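# Stand the green book upright in the wire rack

## Task

Place the green book upright in one of the wire rack's slots, whichever you like, so that its spine faces up and the edges of its pages face down; when finished, neither hand may be in contact with the book.

## Robot and tools

Robot: two UR-style arms, left_arm (base near y = +0.557 m) and right_arm (base near y = -0.708 m). Each carries a four-digit hand (index, middle, ring, thumb) with sixteen servo hinges. right_arm has a right hand and left_arm a mirrored left hand. A camera stand behind the arms is fixed to the floor.

Frame: the scene frame has its origin at table-top height, halfway between the nominal bases. +z is up, +x points out over the table, and +y is toward left_arm. Image left and right do not follow these names. Reported positions (m), quat_wxyz and velocities use this frame and can be off by a few cm. Each hand point has its own axes: +z runs along the straight fingers toward the tips, +y comes out of the palm face, and +x runs across the palm. On the right hand +x points away from the thumb; on the left hand it points toward the thumb. A rigid mast sits at the wrist on the palm side and can strike objects.

The 48-number row holds both arms in one flat list, and every value lies in [-1, 1]. Positions 1-6 are left_arm dx, dy, dz, rx, ry, rz. Positions 7-22 are left hand hinge goals in this order: index_abd, index_mcp, index_pip, index_dip, middle_abd, middle_mcp, middle_pip, middle_dip, ring_abd, ring_mcp, ring_pip, ring_dip, thumb_cmc, thumb_axl, thumb_mcp, thumb_ipl. Position 23 is the left current_limit and 24 is the left speed. Positions 25-48 repeat this layout for right_arm.

Pose numbers are offsets, not poses. They are measured from the arm's Hand target as it stood when the action or move began, along the scene axes. The rotation turns about that target position. 1.0 equals 0.6 m of travel or 180 degrees. rx, ry, rz together form one rotation vector. Each row in an action is measured from the same start, not from the row before it. Repeating an offset therefore moves the arm further again. Six zeros re-request the current Hand target. If an arm settles short, send the missing distance.

Hinge numbers are absolute goal angles, scaled linearly between each joint's two stops. They are not changes. A 0 is a real goal, so to keep a hand as it is, send back its hand_goal, hand_current_limit and hand_speed. Straight positions are: _abd 0.00, _mcp -0.75, _pip -0.58, _dip -0.70, thumb_cmc -0.71, thumb_axl -0.68, thumb_mcp -0.23, thumb_ipl -0.17. Larger values curl the fingers toward the palm. current_limit runs from -1 (near 0 mA) to +1 (550 mA); very low values may not lift a finger. speed maps linearly to hinge speed, with +1 giving 8.5 rad/s. Initial values are current_limit +0.4 and speed -0.6. A motor that holds 495 mA or more for about 5 s shuts off for 10 s.

Tools:
- execute_actions(actions, cameras): actions is a list of actions. Each action is up to 15 rows, one per 1/30 s step, and a short table repeats its last row. An empty list returns state plus all camera images.
- move(target, speed, blend, stop_force, zero, blocking, cameras): a straight-line path for each hand point. target is one 48-number row or a list of up to 15 rows, all offset from the same starting Hand targets. speed is in m/s (0.002-3.2, default 0.25); rotation is capped at twice that in rad/s. blend is in metres and rounds corners in a list; 0 means stop at each target. stop_force is in N (4-120, shared by both arms) and ends an arm's path when it feels that much push against its motion. After that the arm still presses somewhat. It is unreliable if the hand turns during the move, and it cannot be combined with blocking=false. Leave it out when moving away from something the hand presses on. zero=true re-zeros the force sensor first. A move lasts at most 10 s. Paths do not avoid obstacles or the other arm. Keep paths away from an arm's own base.
- wait(seconds 0-10), stop(), zero_wrist_force(arm), zoom_image(camera, region [x0,y0,x1,y1], at most 504x504), read_manual, finished_scene.
The cameras are cam_head_left, cam_head_right and cam_high, each 896x504.

Results: Hand target is the last commanded pose after clipping. The controller limits commanded orientation to within 32 degrees of the measured one. The position readout is end_effector_position. Wrist force and torque are given in the end-effector axes, and a push reads as force from the surface into the arm. Hand readouts (hand_goal, hand_measured, hand_current_ma, hand_state) follow the 16-motor order. Hand states are moving, goal, blocked or overload. The move: line reports the ending (done, off_target, moving, held, fault) and any limits (paced, held). done does not prove nothing was touched or moved.

Avoid: dropping the book, letting go of it while it moves, knocking it off the table, or hitting the rack or table hard. An arm stops for 10 s when a joint hits its torque limit or about 150 N of outside force builds up. Targets even a little beyond a firm contact can trigger this, and faster moves hit harder. Contact between the two arms or hands can end the scene, and so can one hand gripping the other's fingers. Sustained loads heat the motors; at 85 °C the arm brakes for 30-60 s. After a HAND FAULT line, later motion calls in the same reply are skipped. Loose objects may get nudged occasionally. Release the book completely before calling finished_scene.

Each tool is called after ">>>" as name(argument=value, ...), one argument or row to a line, values as JSON.

## Session

>>> execute_actions(
  actions=[],
)

Scene clock: 0.00 s.
left_arm: end_effector_position=(+0.1653, +0.0914, +0.2707) hand_goal=(+0.000, -0.754, -0.576, -0.696, +0.000, -0.754, -0.576, -0.696, +0.000, -0.754, -0.576, -0.696, -0.714, -0.678, -0.226, -0.168) hand_measured=(+0.000, -0.754, -0.576, -0.696, +0.000, -0.754, -0.576, -0.696, +0.000, -0.754, -0.576, -0.696, -0.714, -0.678, -0.226, -0.168) hand_current_ma=(+0, +0, +0, +0, +0, +0, +0, +0, +0, +0, +0, +0, +0, +0, +0, +0) hand_state=(goal, goal, goal, goal, goal, goal, goal, goal, goal, goal, goal, goal, goal, goal, goal, goal) hand_current_limit=0.40 hand_speed=-0.60 end_effector_quat_wxyz=(+0.631, +0.738, +0.060, -0.231) | right_arm: end_effector_position=(+0.3542, -0.5723, +0.2107) hand_goal=(+0.000, -0.754, -0.576, -0.696, +0.000, -0.754, -0.576, -0.696, +0.000, -0.754, -0.576, -0.696, -0.714, -0.678, -0.226, -0.168) hand_measured=(+0.000, -0.754, -0.576, -0.696, +0.000, -0.754, -0.576, -0.696, +0.000, -0.754, -0.576, -0.696, -0.714, -0.678, -0.226, -0.168) hand_current_ma=(+0, +0, +0, +0, +0, +0, +0, +0, +0, +0, +0, +0, +0, +0, +0, +0) hand_state=(goal, goal, goal, goal, goal, goal, goal, goal, goal, goal, goal, goal, goal, goal, goal, goal) hand_current_limit=0.40 hand_speed=-0.60 end_effector_quat_wxyz=(+0.254, +0.964, +0.056, -0.050)
Joint positions: left_arm=[-1.482 -1.809 2.66 -0.747 1.908 2.744] | right_arm=[0.414 -1.294 2.131 1.026 2.013 -1.211]
Joint velocities: within noise
Joint torques (N m): no reading
Motor temperatures (°C): left_arm=[31 30 34 34 35 35] | right_arm=[34 26 28 33 34 38]
Wrist force (N): no reading
Wrist torque (N m): no reading
Wrist force, peak (N): no reading
Hand target: left_arm +0.1653, +0.0914, +0.2707; +0.631, +0.738, +0.060, -0.231 | right_arm +0.3542, -0.5723, +0.2107; +0.254, +0.964, +0.056, -0.050

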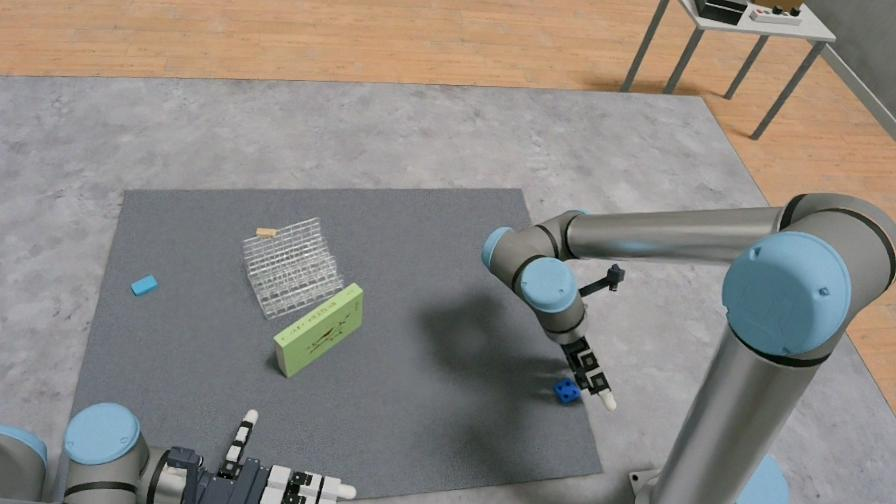

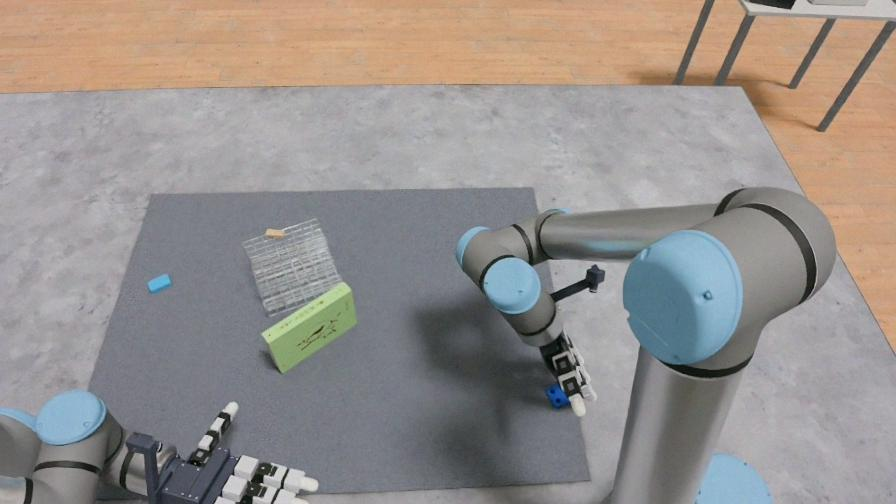

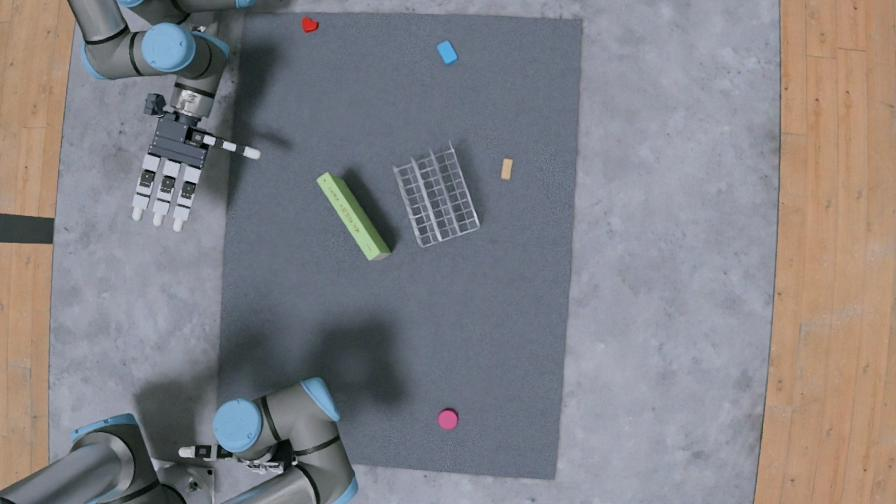

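>>> zoom_image(
  camera="cam_high",
  region=[280, 110, 540, 290],
)

>>> zoom_image(
  camera="cam_head_left",
  region=[210, 190, 410, 400],
)

>>> zoom_image(
  camera="cam_head_right",
  region=[210, 190, 410, 400],
)

Scaled by 1.938 from the camera's 896x504 image, which has a finer 1280x720 frame.

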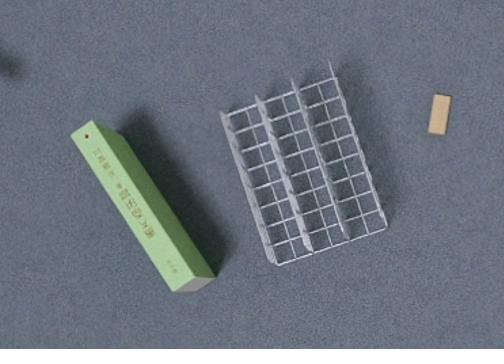

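Scaled by 2.400 from the camera's 896x504 image, which has a finer 1280x720 frame.

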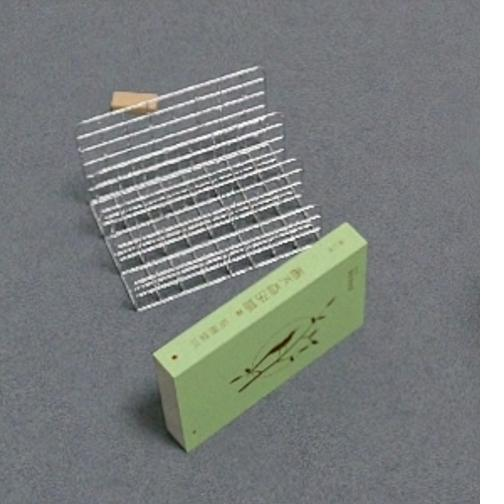

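Scaled by 2.400 from the camera's 896x504 image, which has a finer 1280x720 frame.

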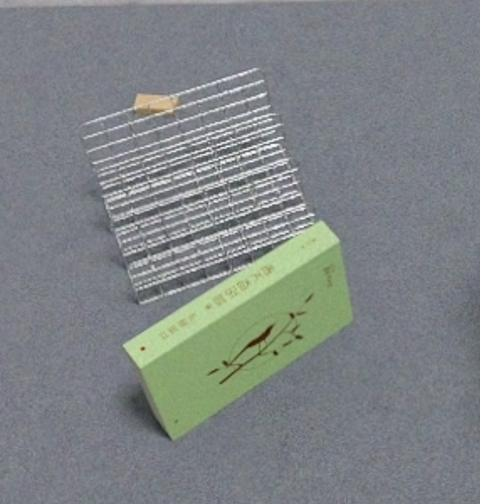

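>>> zoom_image(
  camera="cam_high",
  region=[300, 130, 420, 280],
)

>>> zoom_image(
  camera="cam_high",
  region=[380, 130, 500, 260],
)

>>> zoom_image(
  camera="cam_head_left",
  region=[230, 205, 380, 330],
)

Scaled by 3.360 from the camera's 896x504 image, which has a finer 1280x720 frame.

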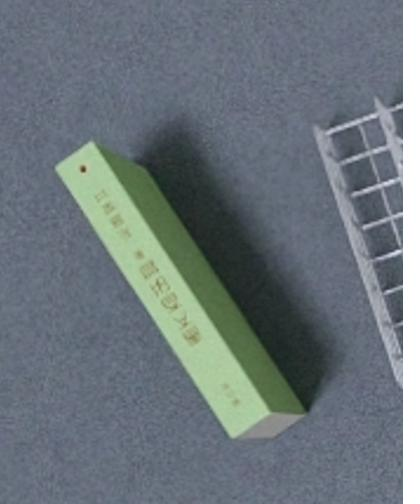

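Scaled by 3.877 from the camera's 896x504 image, which has a finer 1280x720 frame.

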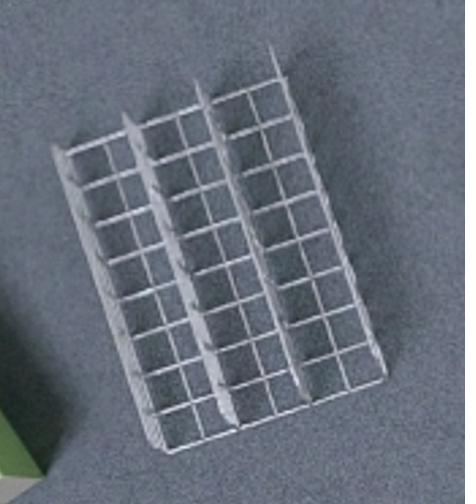

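Scaled by 3.360 from the camera's 896x504 image, which has a finer 1280x720 frame.

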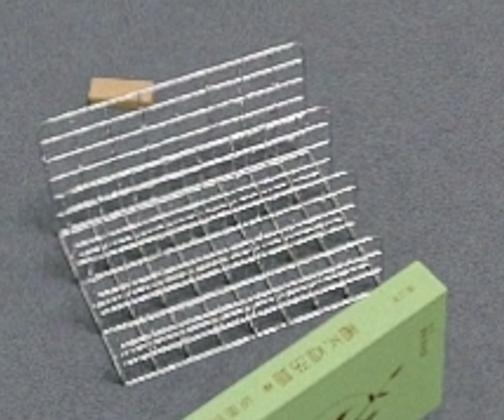

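>>> move(
  target=[0,0,0,0,0,0, 0,-0.754,-0.576,-0.696,0,-0.754,-0.576,-0.696,0,-0.754,-0.576,-0.696,-0.714,-0.678,-0.226,-0.168,0.4,-0.6, 0.11,0.537,0.348,0.617,-0.305,-0.234, 0,0.274,-0.576,-0.696,0,0.274,-0.576,-0.696,0,0.274,-0.576,-0.696,0.757,-0.678,-0.393,-0.168,0.4,-0.6],
  speed=0.4,
  cameras=["all"],
)

Scene clock: 327.90 s.
left_arm: end_effector_position=(+0.1653, +0.0914, +0.2707) hand_goal=(+0.000, -0.754, -0.576, -0.696, +0.000, -0.754, -0.576, -0.696, +0.000, -0.754, -0.576, -0.696, -0.714, -0.678, -0.226, -0.168) hand_measured=(+0.000, -0.760, -0.576, -0.696, +0.000, -0.760, -0.576, -0.696, +0.000, -0.760, -0.576, -0.696, -0.718, -0.678, -0.226, -0.168) hand_current_ma=(+0, -1, +0, +0, +0, -1, +0, +0, +0, -1, +0, +0, -1, +0, +0, +0) hand_state=(goal, goal, goal, goal, goal, goal, goal, goal, goal, goal, goal, goal, goal, goal, goal, goal) hand_current_limit=0.40 hand_speed=-0.60 end_effector_quat_wxyz=(+0.631, +0.738, +0.060, -0.231) | right_arm: end_effector_position=(+0.4202, -0.2502, +0.4195) hand_goal=(+0.000, +0.274, -0.576, -0.696, +0.000, +0.274, -0.576, -0.696, +0.000, +0.274, -0.576, -0.696, +0.756, -0.678, -0.394, -0.168) hand_measured=(+0.000, +0.276, -0.576, -0.696, +0.000, +0.276, -0.576, -0.696, +0.000, +0.276, -0.576, -0.696, +0.752, -0.678, -0.390, -0.168) hand_current_ma=(+0, +4, -2, +0, +0, +3, -2, +0, +0, +3, -2, +0, -16, +2, +18, +1) hand_state=(goal, goal, goal, goal, goal, goal, goal, goal, goal, goal, goal, goal, goal, goal, goal, goal) hand_current_limit=0.40 hand_speed=-0.60 end_effector_quat_wxyz=(+0.632, -0.633, +0.317, -0.315)
Joint positions: left_arm=[-1.482 -1.809 2.66 -0.747 1.908 2.744] | right_arm=[0.482 -2.014 2.206 -0.189 1.405 0.001]
Joint torques (N m): left_arm=[1.33 -5.14 -27.75 -1.44 -0.34 0.77] | right_arm=[20.01 5.2 -35.95 -4.26 2.14 3.38]
Wrist force (N): left_arm=[0.2 -0.1 0.1] | right_arm=[-0.7 -1.6 0.1]
Wrist torque (N m): left_arm=[-0.02 -0.02 0.02] | right_arm=[0.02 0.06 -0.05]
Wrist force, peak (N): left_arm=[-0.5 0.2 0.5] | right_arm=[-1.4 -2.1 0.1]
Hand target: left_arm +0.1653, +0.0914, +0.2707; +0.631, +0.738, +0.060, -0.231 | right_arm +0.4202, -0.2501, +0.4195; +0.632, -0.633, +0.317, -0.315
Off the commanded pose: left_arm 0.000 m, 0 deg | right_arm 0.000 m, 0 deg.
move: done

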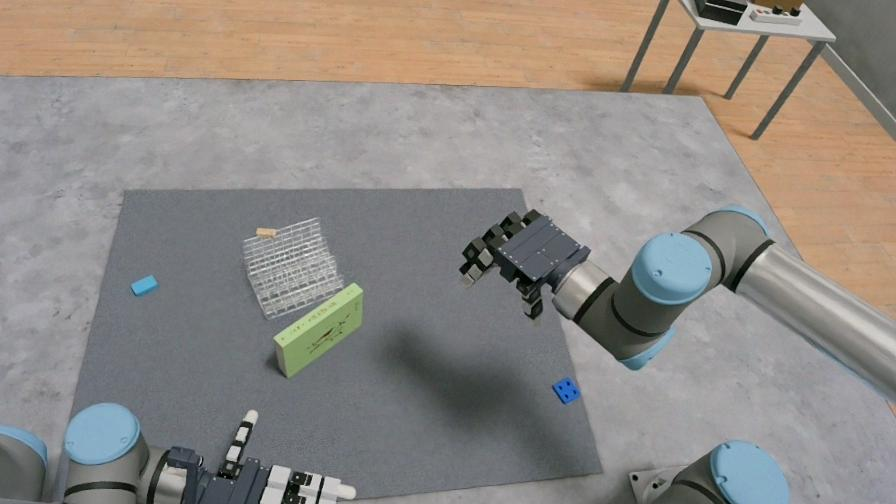

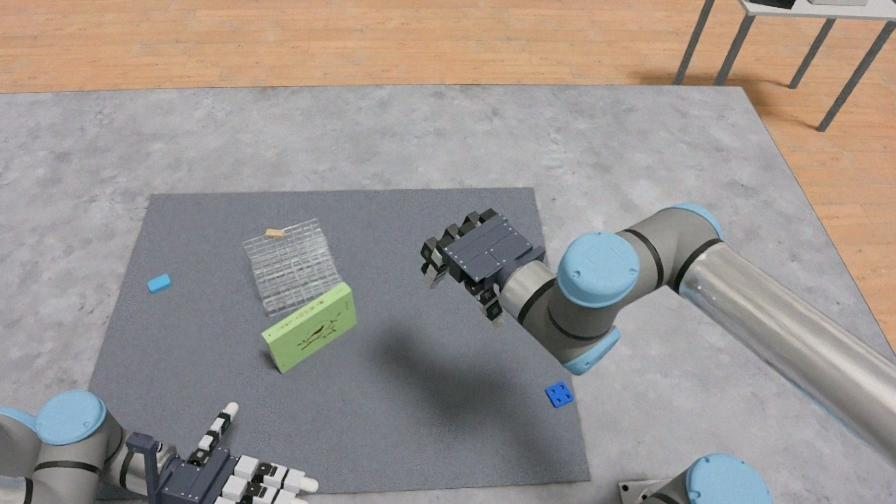

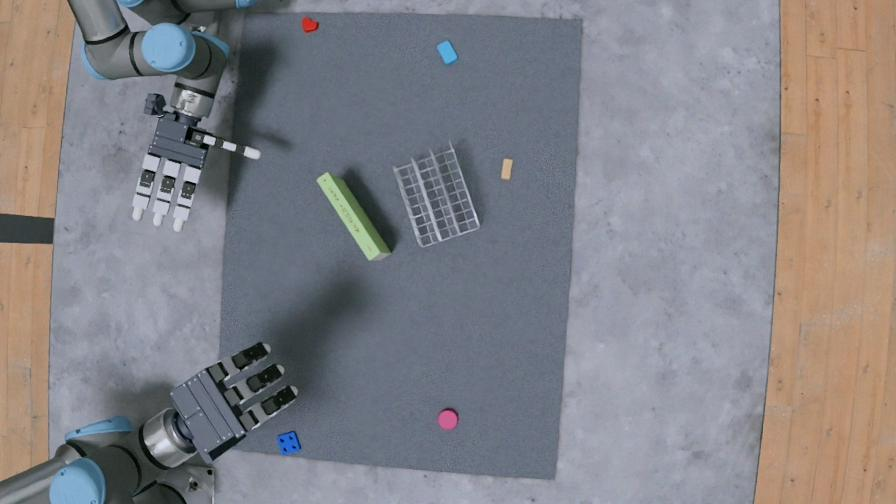

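>>> move(
  target=[0,0,0,0,0,0, 0,-0.754,-0.576,-0.696,0,-0.754,-0.576,-0.696,0,-0.754,-0.576,-0.696,-0.714,-0.678,-0.226,-0.168,0.4,-0.6, 0.217,0.5,-0.2,0,0,0, 0,0.274,-0.576,-0.696,0,0.274,-0.576,-0.696,0,0.274,-0.576,-0.696,0.757,-0.678,-0.393,-0.168,0.4,-0.6],
  speed=0.3,
  cameras=["all"],
)

>>> zoom_image(
  camera="cam_high",
  region=[260, 130, 460, 290],
)

>>> zoom_image(
  camera="cam_head_left",
  region=[220, 190, 460, 400],
)

>>> zoom_image(
  camera="cam_head_right",
  region=[220, 190, 460, 400],
)

Scene clock: 353.10 s.
left_arm: end_effector_position=(+0.1653, +0.0914, +0.2707) hand_goal=(+0.000, -0.754, -0.576, -0.696, +0.000, -0.754, -0.576, -0.696, +0.000, -0.754, -0.576, -0.696, -0.714, -0.678, -0.226, -0.168) hand_measured=(+0.000, -0.760, -0.576, -0.696, +0.000, -0.760, -0.576, -0.696, +0.000, -0.760, -0.576, -0.696, -0.718, -0.678, -0.226, -0.168) hand_current_ma=(+0, -1, +0, +0, +0, -1, +0, +0, +0, -1, +0, +0, -1, +0, +0, +0) hand_state=(goal, goal, goal, goal, goal, goal, goal, goal, goal, goal, goal, goal, goal, goal, goal, goal) hand_current_limit=0.40 hand_speed=-0.60 end_effector_quat_wxyz=(+0.631, +0.738, +0.060, -0.231) | right_arm: end_effector_position=(+0.5504, +0.0497, +0.2996) hand_goal=(+0.000, +0.274, -0.576, -0.696, +0.000, +0.274, -0.576, -0.696, +0.000, +0.274, -0.576, -0.696, +0.756, -0.678, -0.394, -0.168) hand_measured=(+0.000, +0.276, -0.576, -0.696, +0.000, +0.276, -0.576, -0.696, +0.000, +0.276, -0.576, -0.696, +0.752, -0.678, -0.390, -0.168) hand_current_ma=(+0, +6, -2, +0, +0, +5, -2, +0, +0, +5, -2, +0, -14, +2, +14, +1) hand_state=(goal, goal, goal, goal, goal, goal, goal, goal, goal, goal, goal, goal, goal, goal, goal, goal) hand_current_limit=0.40 hand_speed=-0.60 end_effector_quat_wxyz=(+0.632, -0.633, +0.317, -0.315)
Joint positions: left_arm=[-1.482 -1.809 2.66 -0.747 1.908 2.744] | right_arm=[0.824 -1.333 1.828 -0.492 1.746 0.002]
Joint torques (N m): left_arm=[1.19 -6.31 -27.68 -1.34 -0.27 0.78] | right_arm=[12.28 -38.27 -48.6 0.13 2.26 -3.4]
Wrist force (N): left_arm=[-0.2 -0.2 0.1] | right_arm=[-0.9 -1.5 0.4]
Wrist torque (N m): left_arm=[-0.03 0.03 -0.01] | right_arm=[0.00 0.07 -0.02]
Wrist force, peak (N): left_arm=[-0.6 -0.1 -0.2] | right_arm=[-1.9 -1.0 2.1]
Hand target: left_arm +0.1653, +0.0914, +0.2707; +0.631, +0.738, +0.060, -0.231 | right_arm +0.5504, +0.0499, +0.2995; +0.632, -0.633, +0.317, -0.315
Off the commanded pose: left_arm 0.000 m, 0 deg | right_arm 0.000 m, 0 deg.
move: done

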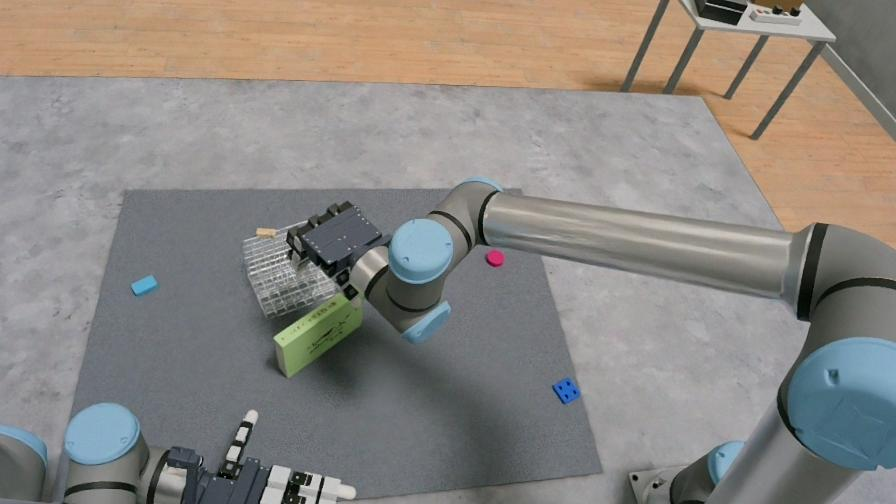

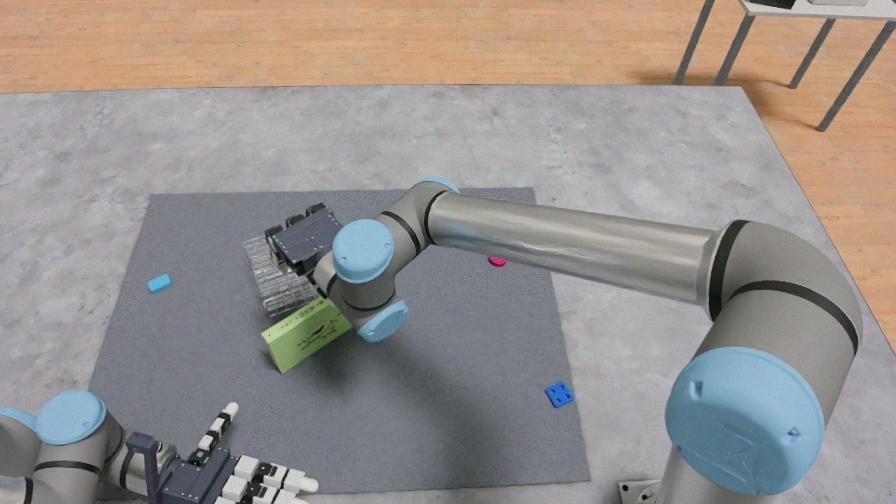

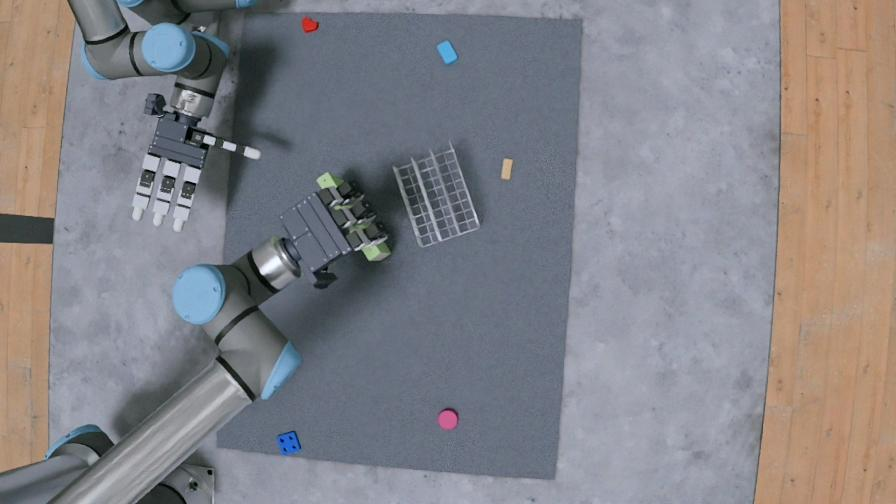

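Scaled by 2.520 from the camera's 896x504 image, which has a finer 1280x720 frame.

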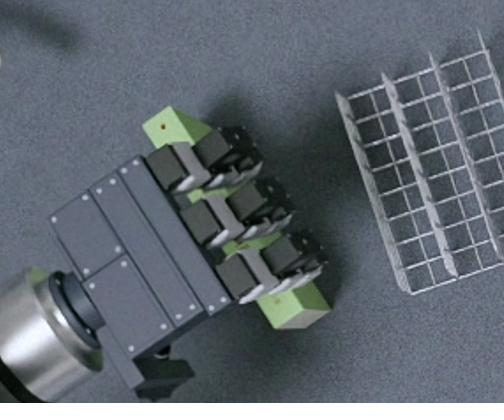

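Scaled by 2.100 from the camera's 896x504 image, which has a finer 1280x720 frame.

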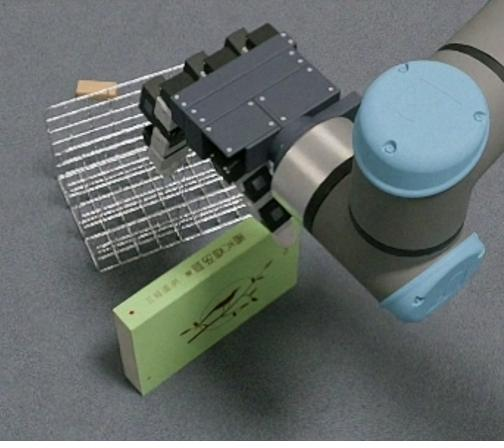

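Scaled by 2.100 from the camera's 896x504 image, which has a finer 1280x720 frame.

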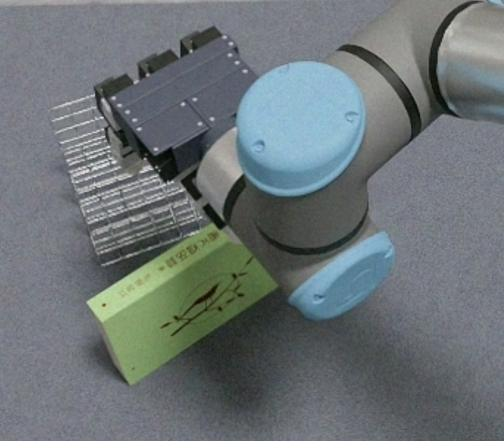

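>>> zoom_image(
  camera="cam_high",
  region=[270, 160, 400, 290],
)

Scaled by 3.877 from the camera's 896x504 image, which has a finer 1280x720 frame.

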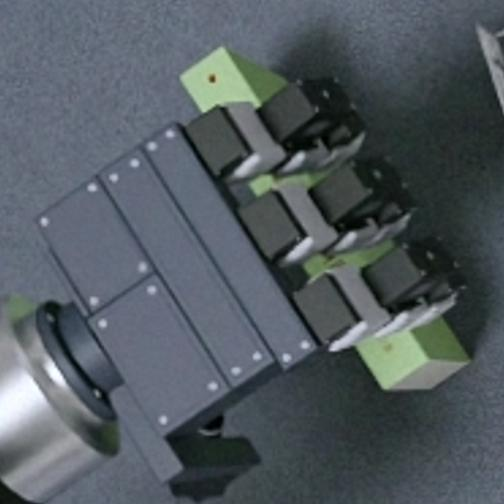

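>>> move(
  target=[
    [0,0,0,0,0,0, 0,-0.754,-0.576,-0.696,0,-0.754,-0.576,-0.696,0,-0.754,-0.576,-0.696,-0.714,-0.678,-0.226,-0.168,0.4,-0.6, 0.0193,0.0755,-0.0493,0,0,0, 0,0.274,-0.576,-0.696,0,0.274,-0.576,-0.696,0,0.274,-0.576,-0.696,0.757,-0.678,-0.393,-0.168,0.4,-0.6],
    [0,0,0,0,0,0, 0,-0.754,-0.576,-0.696,0,-0.754,-0.576,-0.696,0,-0.754,-0.576,-0.696,-0.714,-0.678,-0.226,-0.168,0.4,-0.6, 0.0193,0.0755,-0.1333,0,0,0, 0,0.274,-0.576,-0.696,0,0.274,-0.576,-0.696,0,0.274,-0.576,-0.696,0.757,-0.678,-0.393,-0.168,0.4,-0.6],
  ],
  speed=0.12,
  stop_force=8,
  cameras=["all"],
)

>>> zoom_image(
  camera="cam_high",
  region=[270, 160, 400, 290],
)

>>> zoom_image(
  camera="cam_head_left",
  region=[220, 190, 460, 400],
)

>>> zoom_image(
  camera="cam_head_right",
  region=[220, 190, 460, 400],
)

Scene clock: 461.90 s.
left_arm: end_effector_position=(+0.1653, +0.0914, +0.2707) hand_goal=(+0.000, -0.754, -0.576, -0.696, +0.000, -0.754, -0.576, -0.696, +0.000, -0.754, -0.576, -0.696, -0.714, -0.678, -0.226, -0.168) hand_measured=(+0.000, -0.760, -0.576, -0.696, +0.000, -0.760, -0.576, -0.696, +0.000, -0.760, -0.576, -0.696, -0.718, -0.678, -0.226, -0.168) hand_current_ma=(+0, -1, +0, +0, +0, -1, +0, +0, +0, -1, +0, +0, -1, +0, +0, +0) hand_state=(goal, goal, goal, goal, goal, goal, goal, goal, goal, goal, goal, goal, goal, goal, goal, goal) hand_current_limit=0.40 hand_speed=-0.60 end_effector_quat_wxyz=(+0.631, +0.738, +0.060, -0.231) | right_arm: end_effector_position=(+0.5620, +0.0952, +0.2195) hand_goal=(+0.000, +0.274, -0.576, -0.696, +0.000, +0.274, -0.576, -0.696, +0.000, +0.274, -0.576, -0.696, +0.756, -0.678, -0.394, -0.168) hand_measured=(+0.000, +0.276, -0.576, -0.696, +0.000, +0.276, -0.576, -0.696, +0.000, +0.276, -0.576, -0.696, +0.752, -0.678, -0.390, -0.168) hand_current_ma=(+0, +6, -2, +0, +0, +5, -2, +0, +0, +5, -2, +0, -14, +2, +14, +1) hand_state=(goal, goal, goal, goal, goal, goal, goal, goal, goal, goal, goal, goal, goal, goal, goal, goal) hand_current_limit=0.40 hand_speed=-0.60 end_effector_quat_wxyz=(+0.632, -0.633, +0.317, -0.315)
Joint positions: left_arm=[-1.482 -1.809 2.66 -0.747 1.908 2.744] | right_arm=[0.856 -1.195 1.802 -0.604 1.779 0.002]
Joint torques (N m): left_arm=[1.26 -4.89 -27.85 -1.46 -0.35 0.64] | right_arm=[14.77 -50.99 -28.92 -4.28 2.32 -3.06]
Wrist force (N): left_arm=[-0.1 -0.1 0.1] | right_arm=[-0.9 -1.6 0.3]
Wrist torque (N m): left_arm=[-0.01 0.02 -0.01] | right_arm=[-0.01 0.09 -0.01]
Wrist force, peak (N): left_arm=[-0.5 -0.4 -0.1] | right_arm=[-1.5 -2.2 0.6]
Hand target: left_arm +0.1653, +0.0914, +0.2707; +0.631, +0.738, +0.060, -0.231 | right_arm +0.5620, +0.0952, +0.2195; +0.632, -0.633, +0.317, -0.315
Off the commanded pose: left_arm 0.000 m, 0 deg | right_arm 0.000 m, 0 deg.
move: done

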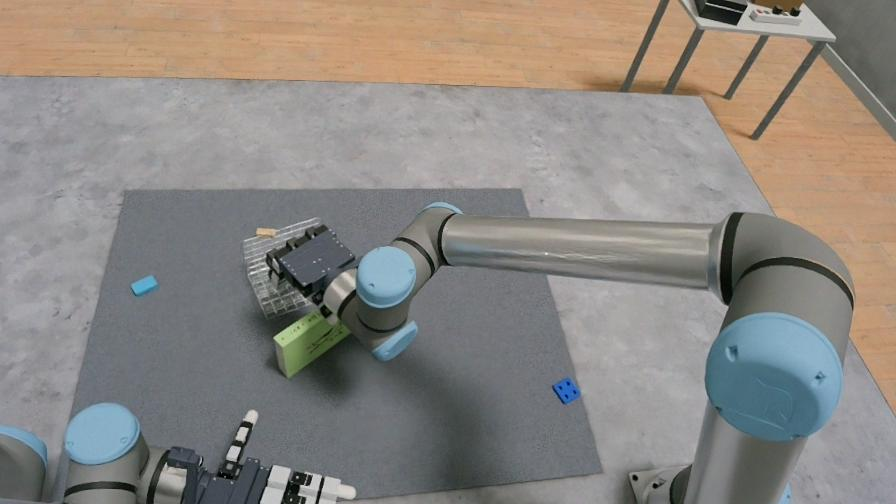

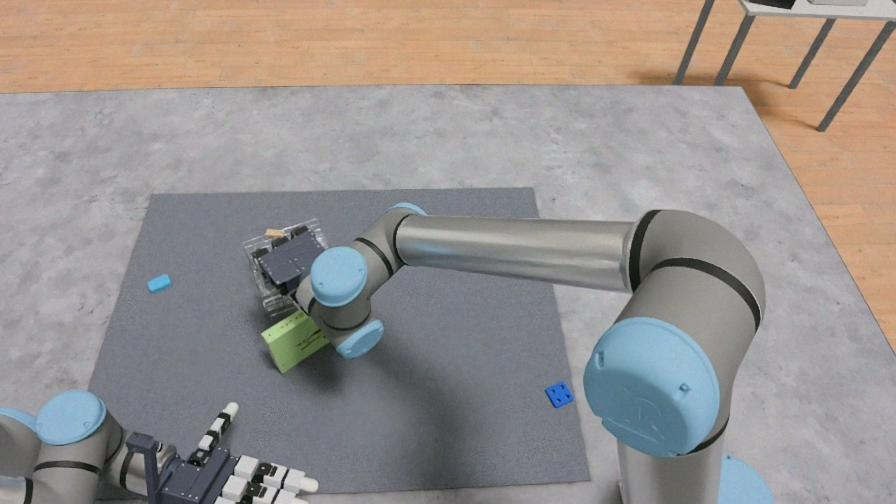

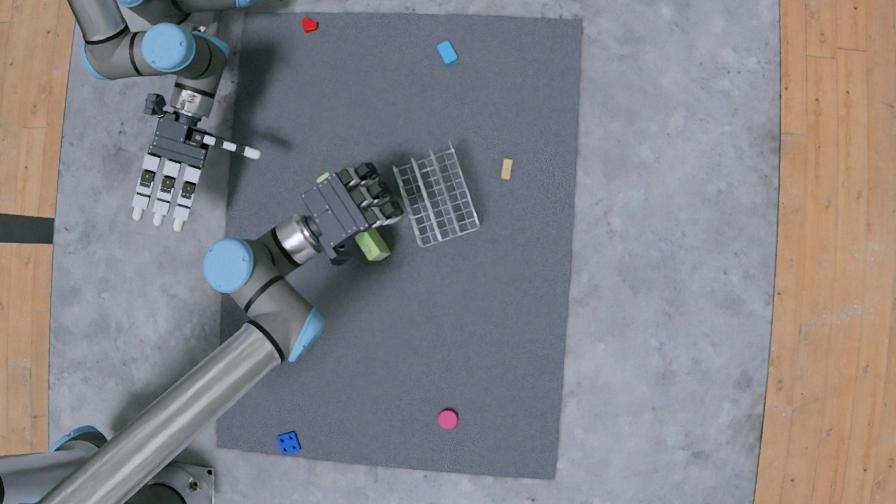

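Scaled by 3.877 from the camera's 896x504 image, which has a finer 1280x720 frame.

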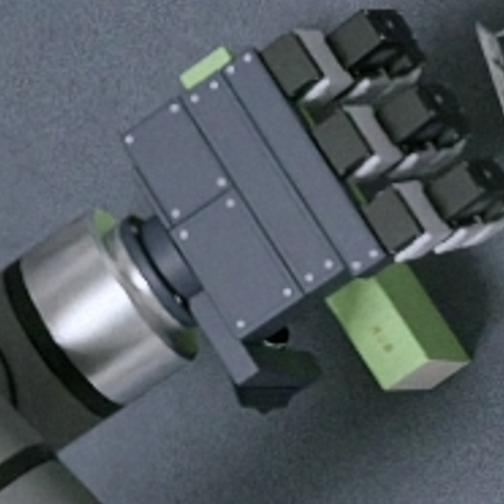

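Scaled by 2.100 from the camera's 896x504 image, which has a finer 1280x720 frame.

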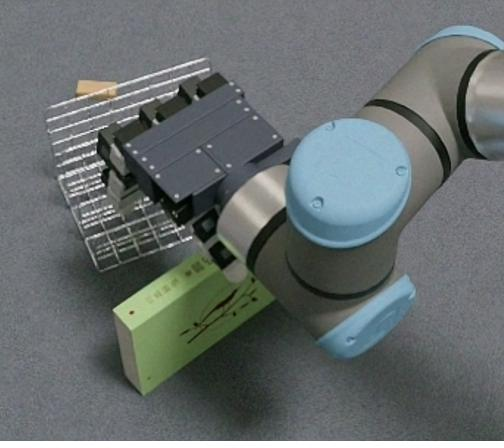

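Scaled by 2.100 from the camera's 896x504 image, which has a finer 1280x720 frame.

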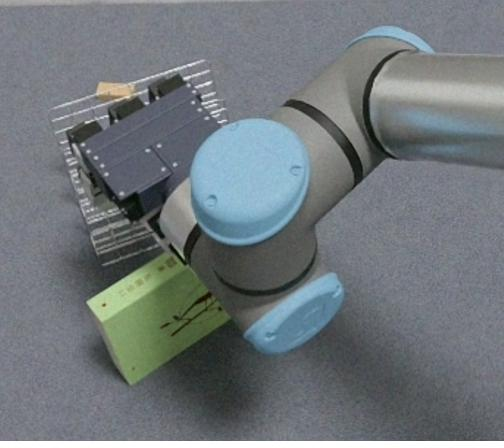

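>>> move(
  target=[0,0,0,0,0,0, 0,-0.754,-0.576,-0.696,0,-0.754,-0.576,-0.696,0,-0.754,-0.576,-0.696,-0.714,-0.678,-0.226,-0.168,0.4,-0.6, 0,0,-0.066,0,0,0, 0,0.274,-0.576,-0.696,0,0.274,-0.576,-0.696,0,0.274,-0.576,-0.696,0.757,-0.678,-0.393,-0.168,0.4,-0.6],
  speed=0.06,
  stop_force=6,
  cameras=["cam_head_left", "cam_head_right", "cam_high"],
)

>>> zoom_image(
  camera="cam_head_left",
  region=[240, 220, 380, 380],
)

>>> zoom_image(
  camera="cam_high",
  region=[280, 160, 410, 290],
)

Scene clock: 489.57 s.
left_arm: end_effector_position=(+0.1653, +0.0914, +0.2707) hand_goal=(+0.000, -0.754, -0.576, -0.696, +0.000, -0.754, -0.576, -0.696, +0.000, -0.754, -0.576, -0.696, -0.714, -0.678, -0.226, -0.168) hand_measured=(+0.000, -0.760, -0.576, -0.696, +0.000, -0.760, -0.576, -0.696, +0.000, -0.760, -0.576, -0.696, -0.718, -0.678, -0.226, -0.168) hand_current_ma=(+0, -1, +0, +0, +0, -1, +0, +0, +0, -1, +0, +0, -1, +0, +0, +0) hand_state=(goal, goal, goal, goal, goal, goal, goal, goal, goal, goal, goal, goal, goal, goal, goal, goal) hand_current_limit=0.40 hand_speed=-0.60 end_effector_quat_wxyz=(+0.631, +0.738, +0.060, -0.231) | right_arm: end_effector_position=(+0.5620, +0.0952, +0.1799) hand_goal=(+0.000, +0.274, -0.576, -0.696, +0.000, +0.274, -0.576, -0.696, +0.000, +0.274, -0.576, -0.696, +0.756, -0.678, -0.394, -0.168) hand_measured=(+0.000, +0.276, -0.576, -0.696, +0.000, +0.276, -0.576, -0.696, +0.000, +0.276, -0.576, -0.696, +0.752, -0.678, -0.390, -0.168) hand_current_ma=(+0, +6, -2, +0, +0, +5, -2, +0, +0, +5, -2, +0, -14, +2, +14, +1) hand_state=(goal, goal, goal, goal, goal, goal, goal, goal, goal, goal, goal, goal, goal, goal, goal, goal) hand_current_limit=0.40 hand_speed=-0.60 end_effector_quat_wxyz=(+0.632, -0.633, +0.317, -0.315)
Joint positions: left_arm=[-1.482 -1.809 2.66 -0.747 1.908 2.744] | right_arm=[0.856 -1.156 1.828 -0.67 1.779 0.002]
Joint torques (N m): left_arm=[1.23 -6.42 -27.45 -1.61 -0.34 0.9] | right_arm=[11.53 -53.42 -28.42 -4.05 2.31 -0.87]
Wrist force (N): left_arm=[0.0 -0.2 0.2] | right_arm=[-1.0 -1.4 0.7]
Wrist torque (N m): left_arm=[-0.03 0.02 -0.01] | right_arm=[-0.02 0.06 -0.02]
Wrist force, peak (N): left_arm=[-0.4 0.5 0.2] | right_arm=[-1.3 -2.0 0.5]
Hand target: left_arm +0.1653, +0.0914, +0.2707; +0.631, +0.738, +0.060, -0.231 | right_arm +0.5620, +0.0952, +0.1799; +0.632, -0.633, +0.317, -0.315
Off the commanded pose: left_arm 0.000 m, 0 deg | right_arm 0.000 m, 0 deg.
move: done

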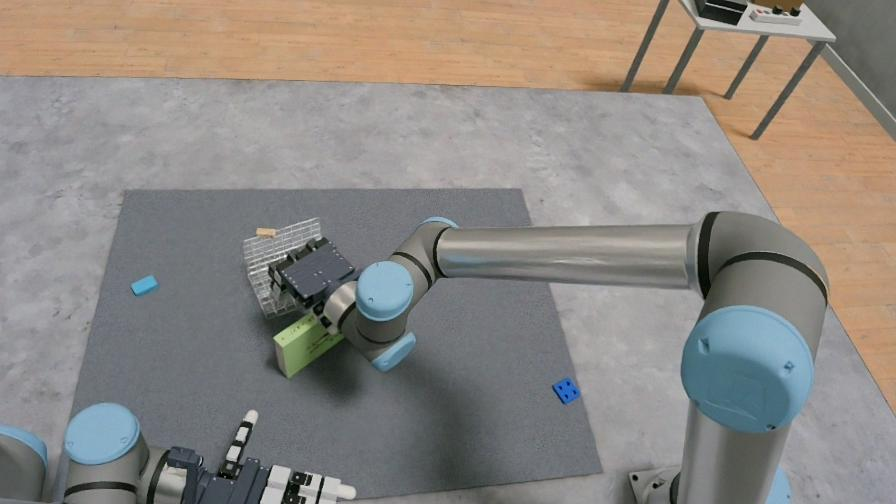

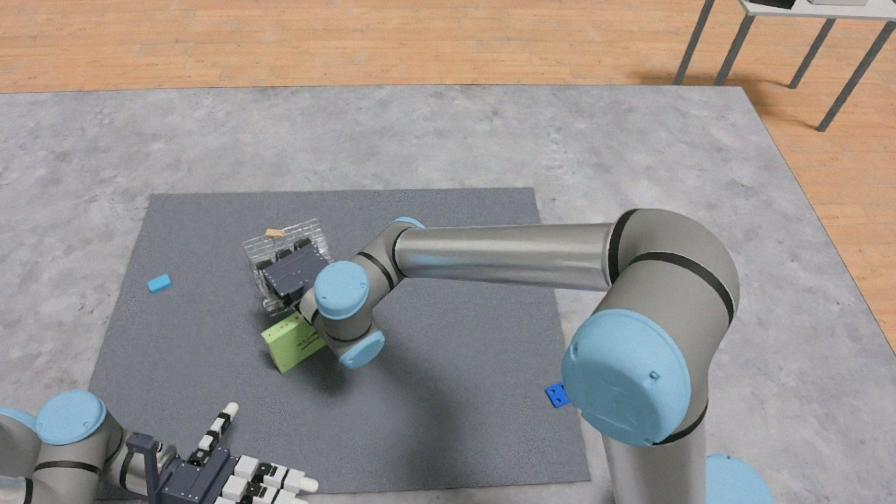

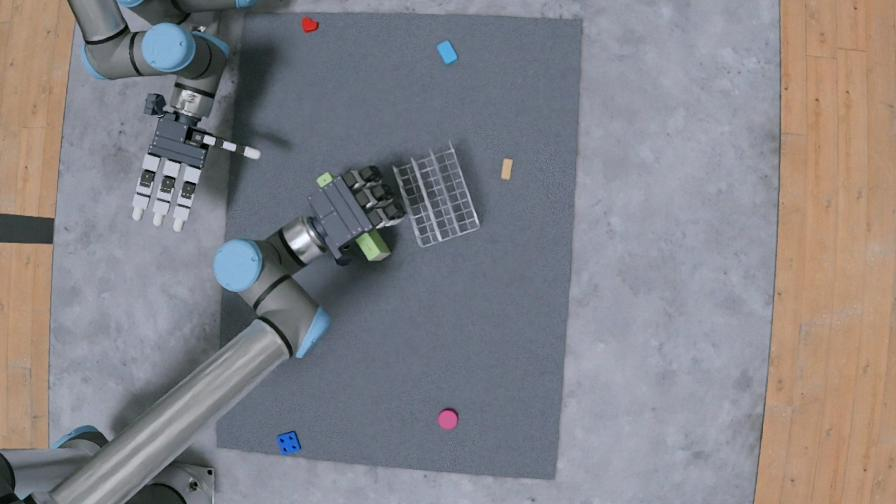

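Scaled by 3.150 from the camera's 896x504 image, which has a finer 1280x720 frame.

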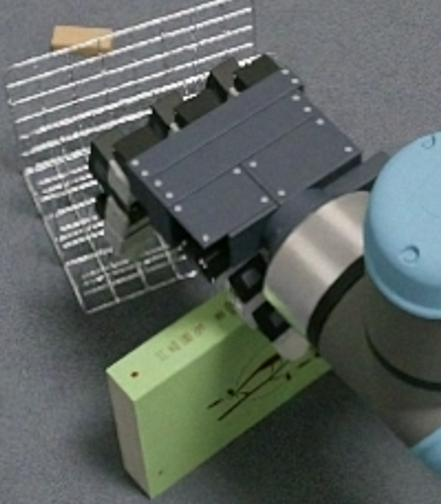

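Scaled by 3.877 from the camera's 896x504 image, which has a finer 1280x720 frame.

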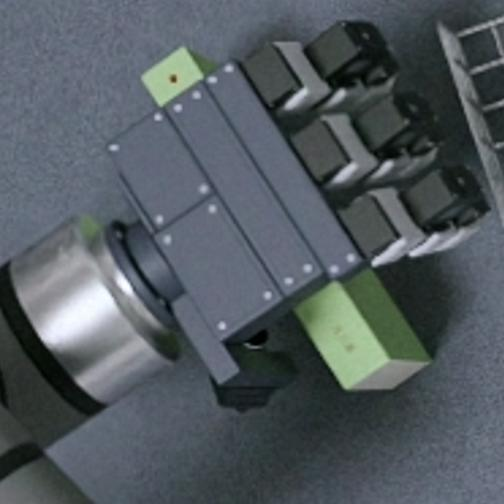

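>>> move(
  target=[0,0,0,0,0,0, 0,-0.754,-0.576,-0.696,0,-0.754,-0.576,-0.696,0,-0.754,-0.576,-0.696,-0.714,-0.678,-0.226,-0.168,0.4,-0.6, 0,0,0,0,0,0, 0,0.342,-0.168,-0.696,0,0.342,-0.168,-0.696,0,0.342,-0.168,-0.696,0.757,-0.678,-0.281,0.027,0,-0.85],
  cameras=["cam_head_left", "cam_high"],
)

>>> zoom_image(
  camera="cam_head_left",
  region=[240, 220, 380, 380],
)

>>> zoom_image(
  camera="cam_high",
  region=[280, 160, 410, 290],
)

Scene clock: 516.97 s.
left_arm: end_effector_position=(+0.1653, +0.0914, +0.2707) hand_goal=(+0.000, -0.754, -0.576, -0.696, +0.000, -0.754, -0.576, -0.696, +0.000, -0.754, -0.576, -0.696, -0.714, -0.678, -0.226, -0.168) hand_measured=(+0.000, -0.760, -0.576, -0.696, +0.000, -0.760, -0.576, -0.696, +0.000, -0.760, -0.576, -0.696, -0.718, -0.678, -0.226, -0.168) hand_current_ma=(+0, -1, +0, +0, +0, -1, +0, +0, +0, -1, +0, +0, -1, +0, +0, +0) hand_state=(goal, goal, goal, goal, goal, goal, goal, goal, goal, goal, goal, goal, goal, goal, goal, goal) hand_current_limit=0.40 hand_speed=-0.60 end_effector_quat_wxyz=(+0.631, +0.738, +0.060, -0.231) | right_arm: end_effector_position=(+0.5620, +0.0951, +0.1799) hand_goal=(+0.000, +0.342, -0.168, -0.696, +0.000, +0.342, -0.168, -0.696, +0.000, +0.342, -0.168, -0.696, +0.756, -0.678, -0.282, +0.026) hand_measured=(+0.000, +0.342, -0.172, -0.696, +0.000, +0.342, -0.172, -0.696, +0.000, +0.342, -0.172, -0.696, +0.752, -0.678, -0.284, +0.022) hand_current_ma=(+0, +1, -13, +0, +0, +0, -10, +0, +0, +0, -10, +0, -10, +2, -10, -13) hand_state=(goal, goal, goal, goal, goal, goal, goal, goal, goal, goal, goal, goal, goal, goal, goal, goal) hand_current_limit=0.00 hand_speed=-0.85 end_effector_quat_wxyz=(+0.632, -0.633, +0.317, -0.315)
Joint positions: left_arm=[-1.482 -1.809 2.66 -0.747 1.908 2.744] | right_arm=[0.856 -1.156 1.828 -0.67 1.779 0.002]
Joint torques (N m): left_arm=[0.34 -4.28 -27.85 -1.44 -0.34 0.98] | right_arm=[10.22 -53.92 -30.48 -2.85 2.09 -1.03]
Wrist force (N): left_arm=[-0.2 0.2 0.1] | right_arm=[-0.9 -1.6 0.5]
Wrist torque (N m): left_arm=[0.02 0.02 -0.02] | right_arm=[-0.01 0.06 -0.01]
Wrist force, peak (N): left_arm=[0.1 -0.5 -0.4] | right_arm=[-1.3 -1.9 0.6]
Hand target: left_arm +0.1653, +0.0914, +0.2707; +0.631, +0.738, +0.060, -0.231 | right_arm +0.5620, +0.0952, +0.1799; +0.632, -0.633, +0.317, -0.315
Off the commanded pose: left_arm 0.000 m, 0 deg | right_arm 0.000 m, 0 deg.
move: done
Images, in order (width x height): cam_head_left 896x504, cam_high 896x504.

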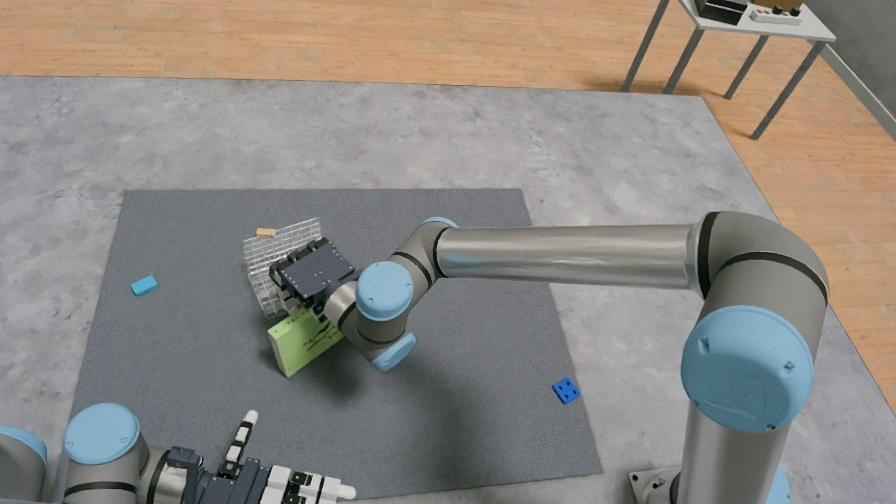

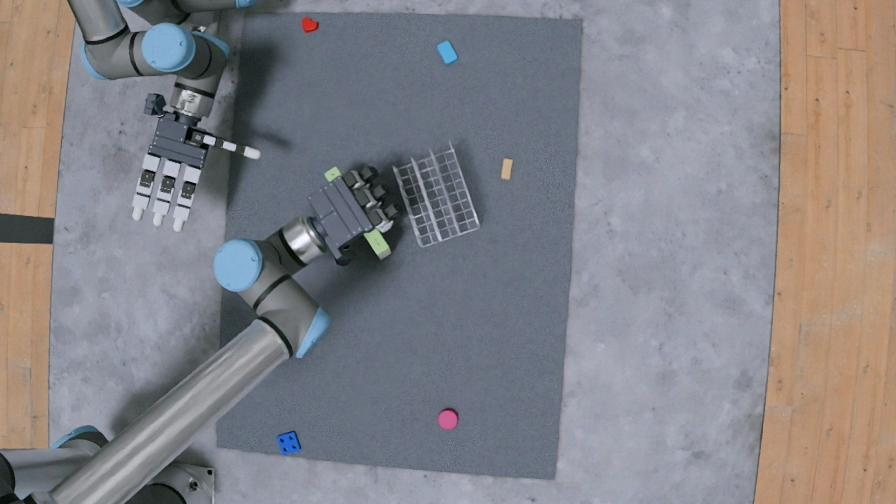

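Scaled by 3.150 from the camera's 896x504 image, which has a finer 1280x720 frame.

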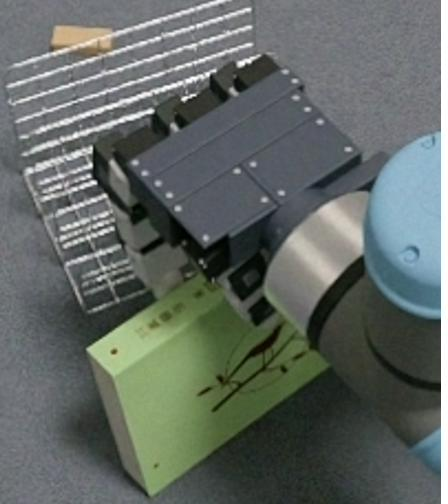

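Scaled by 3.877 from the camera's 896x504 image, which has a finer 1280x720 frame.

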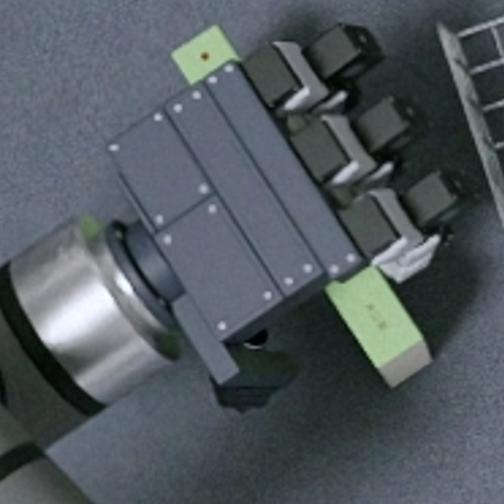

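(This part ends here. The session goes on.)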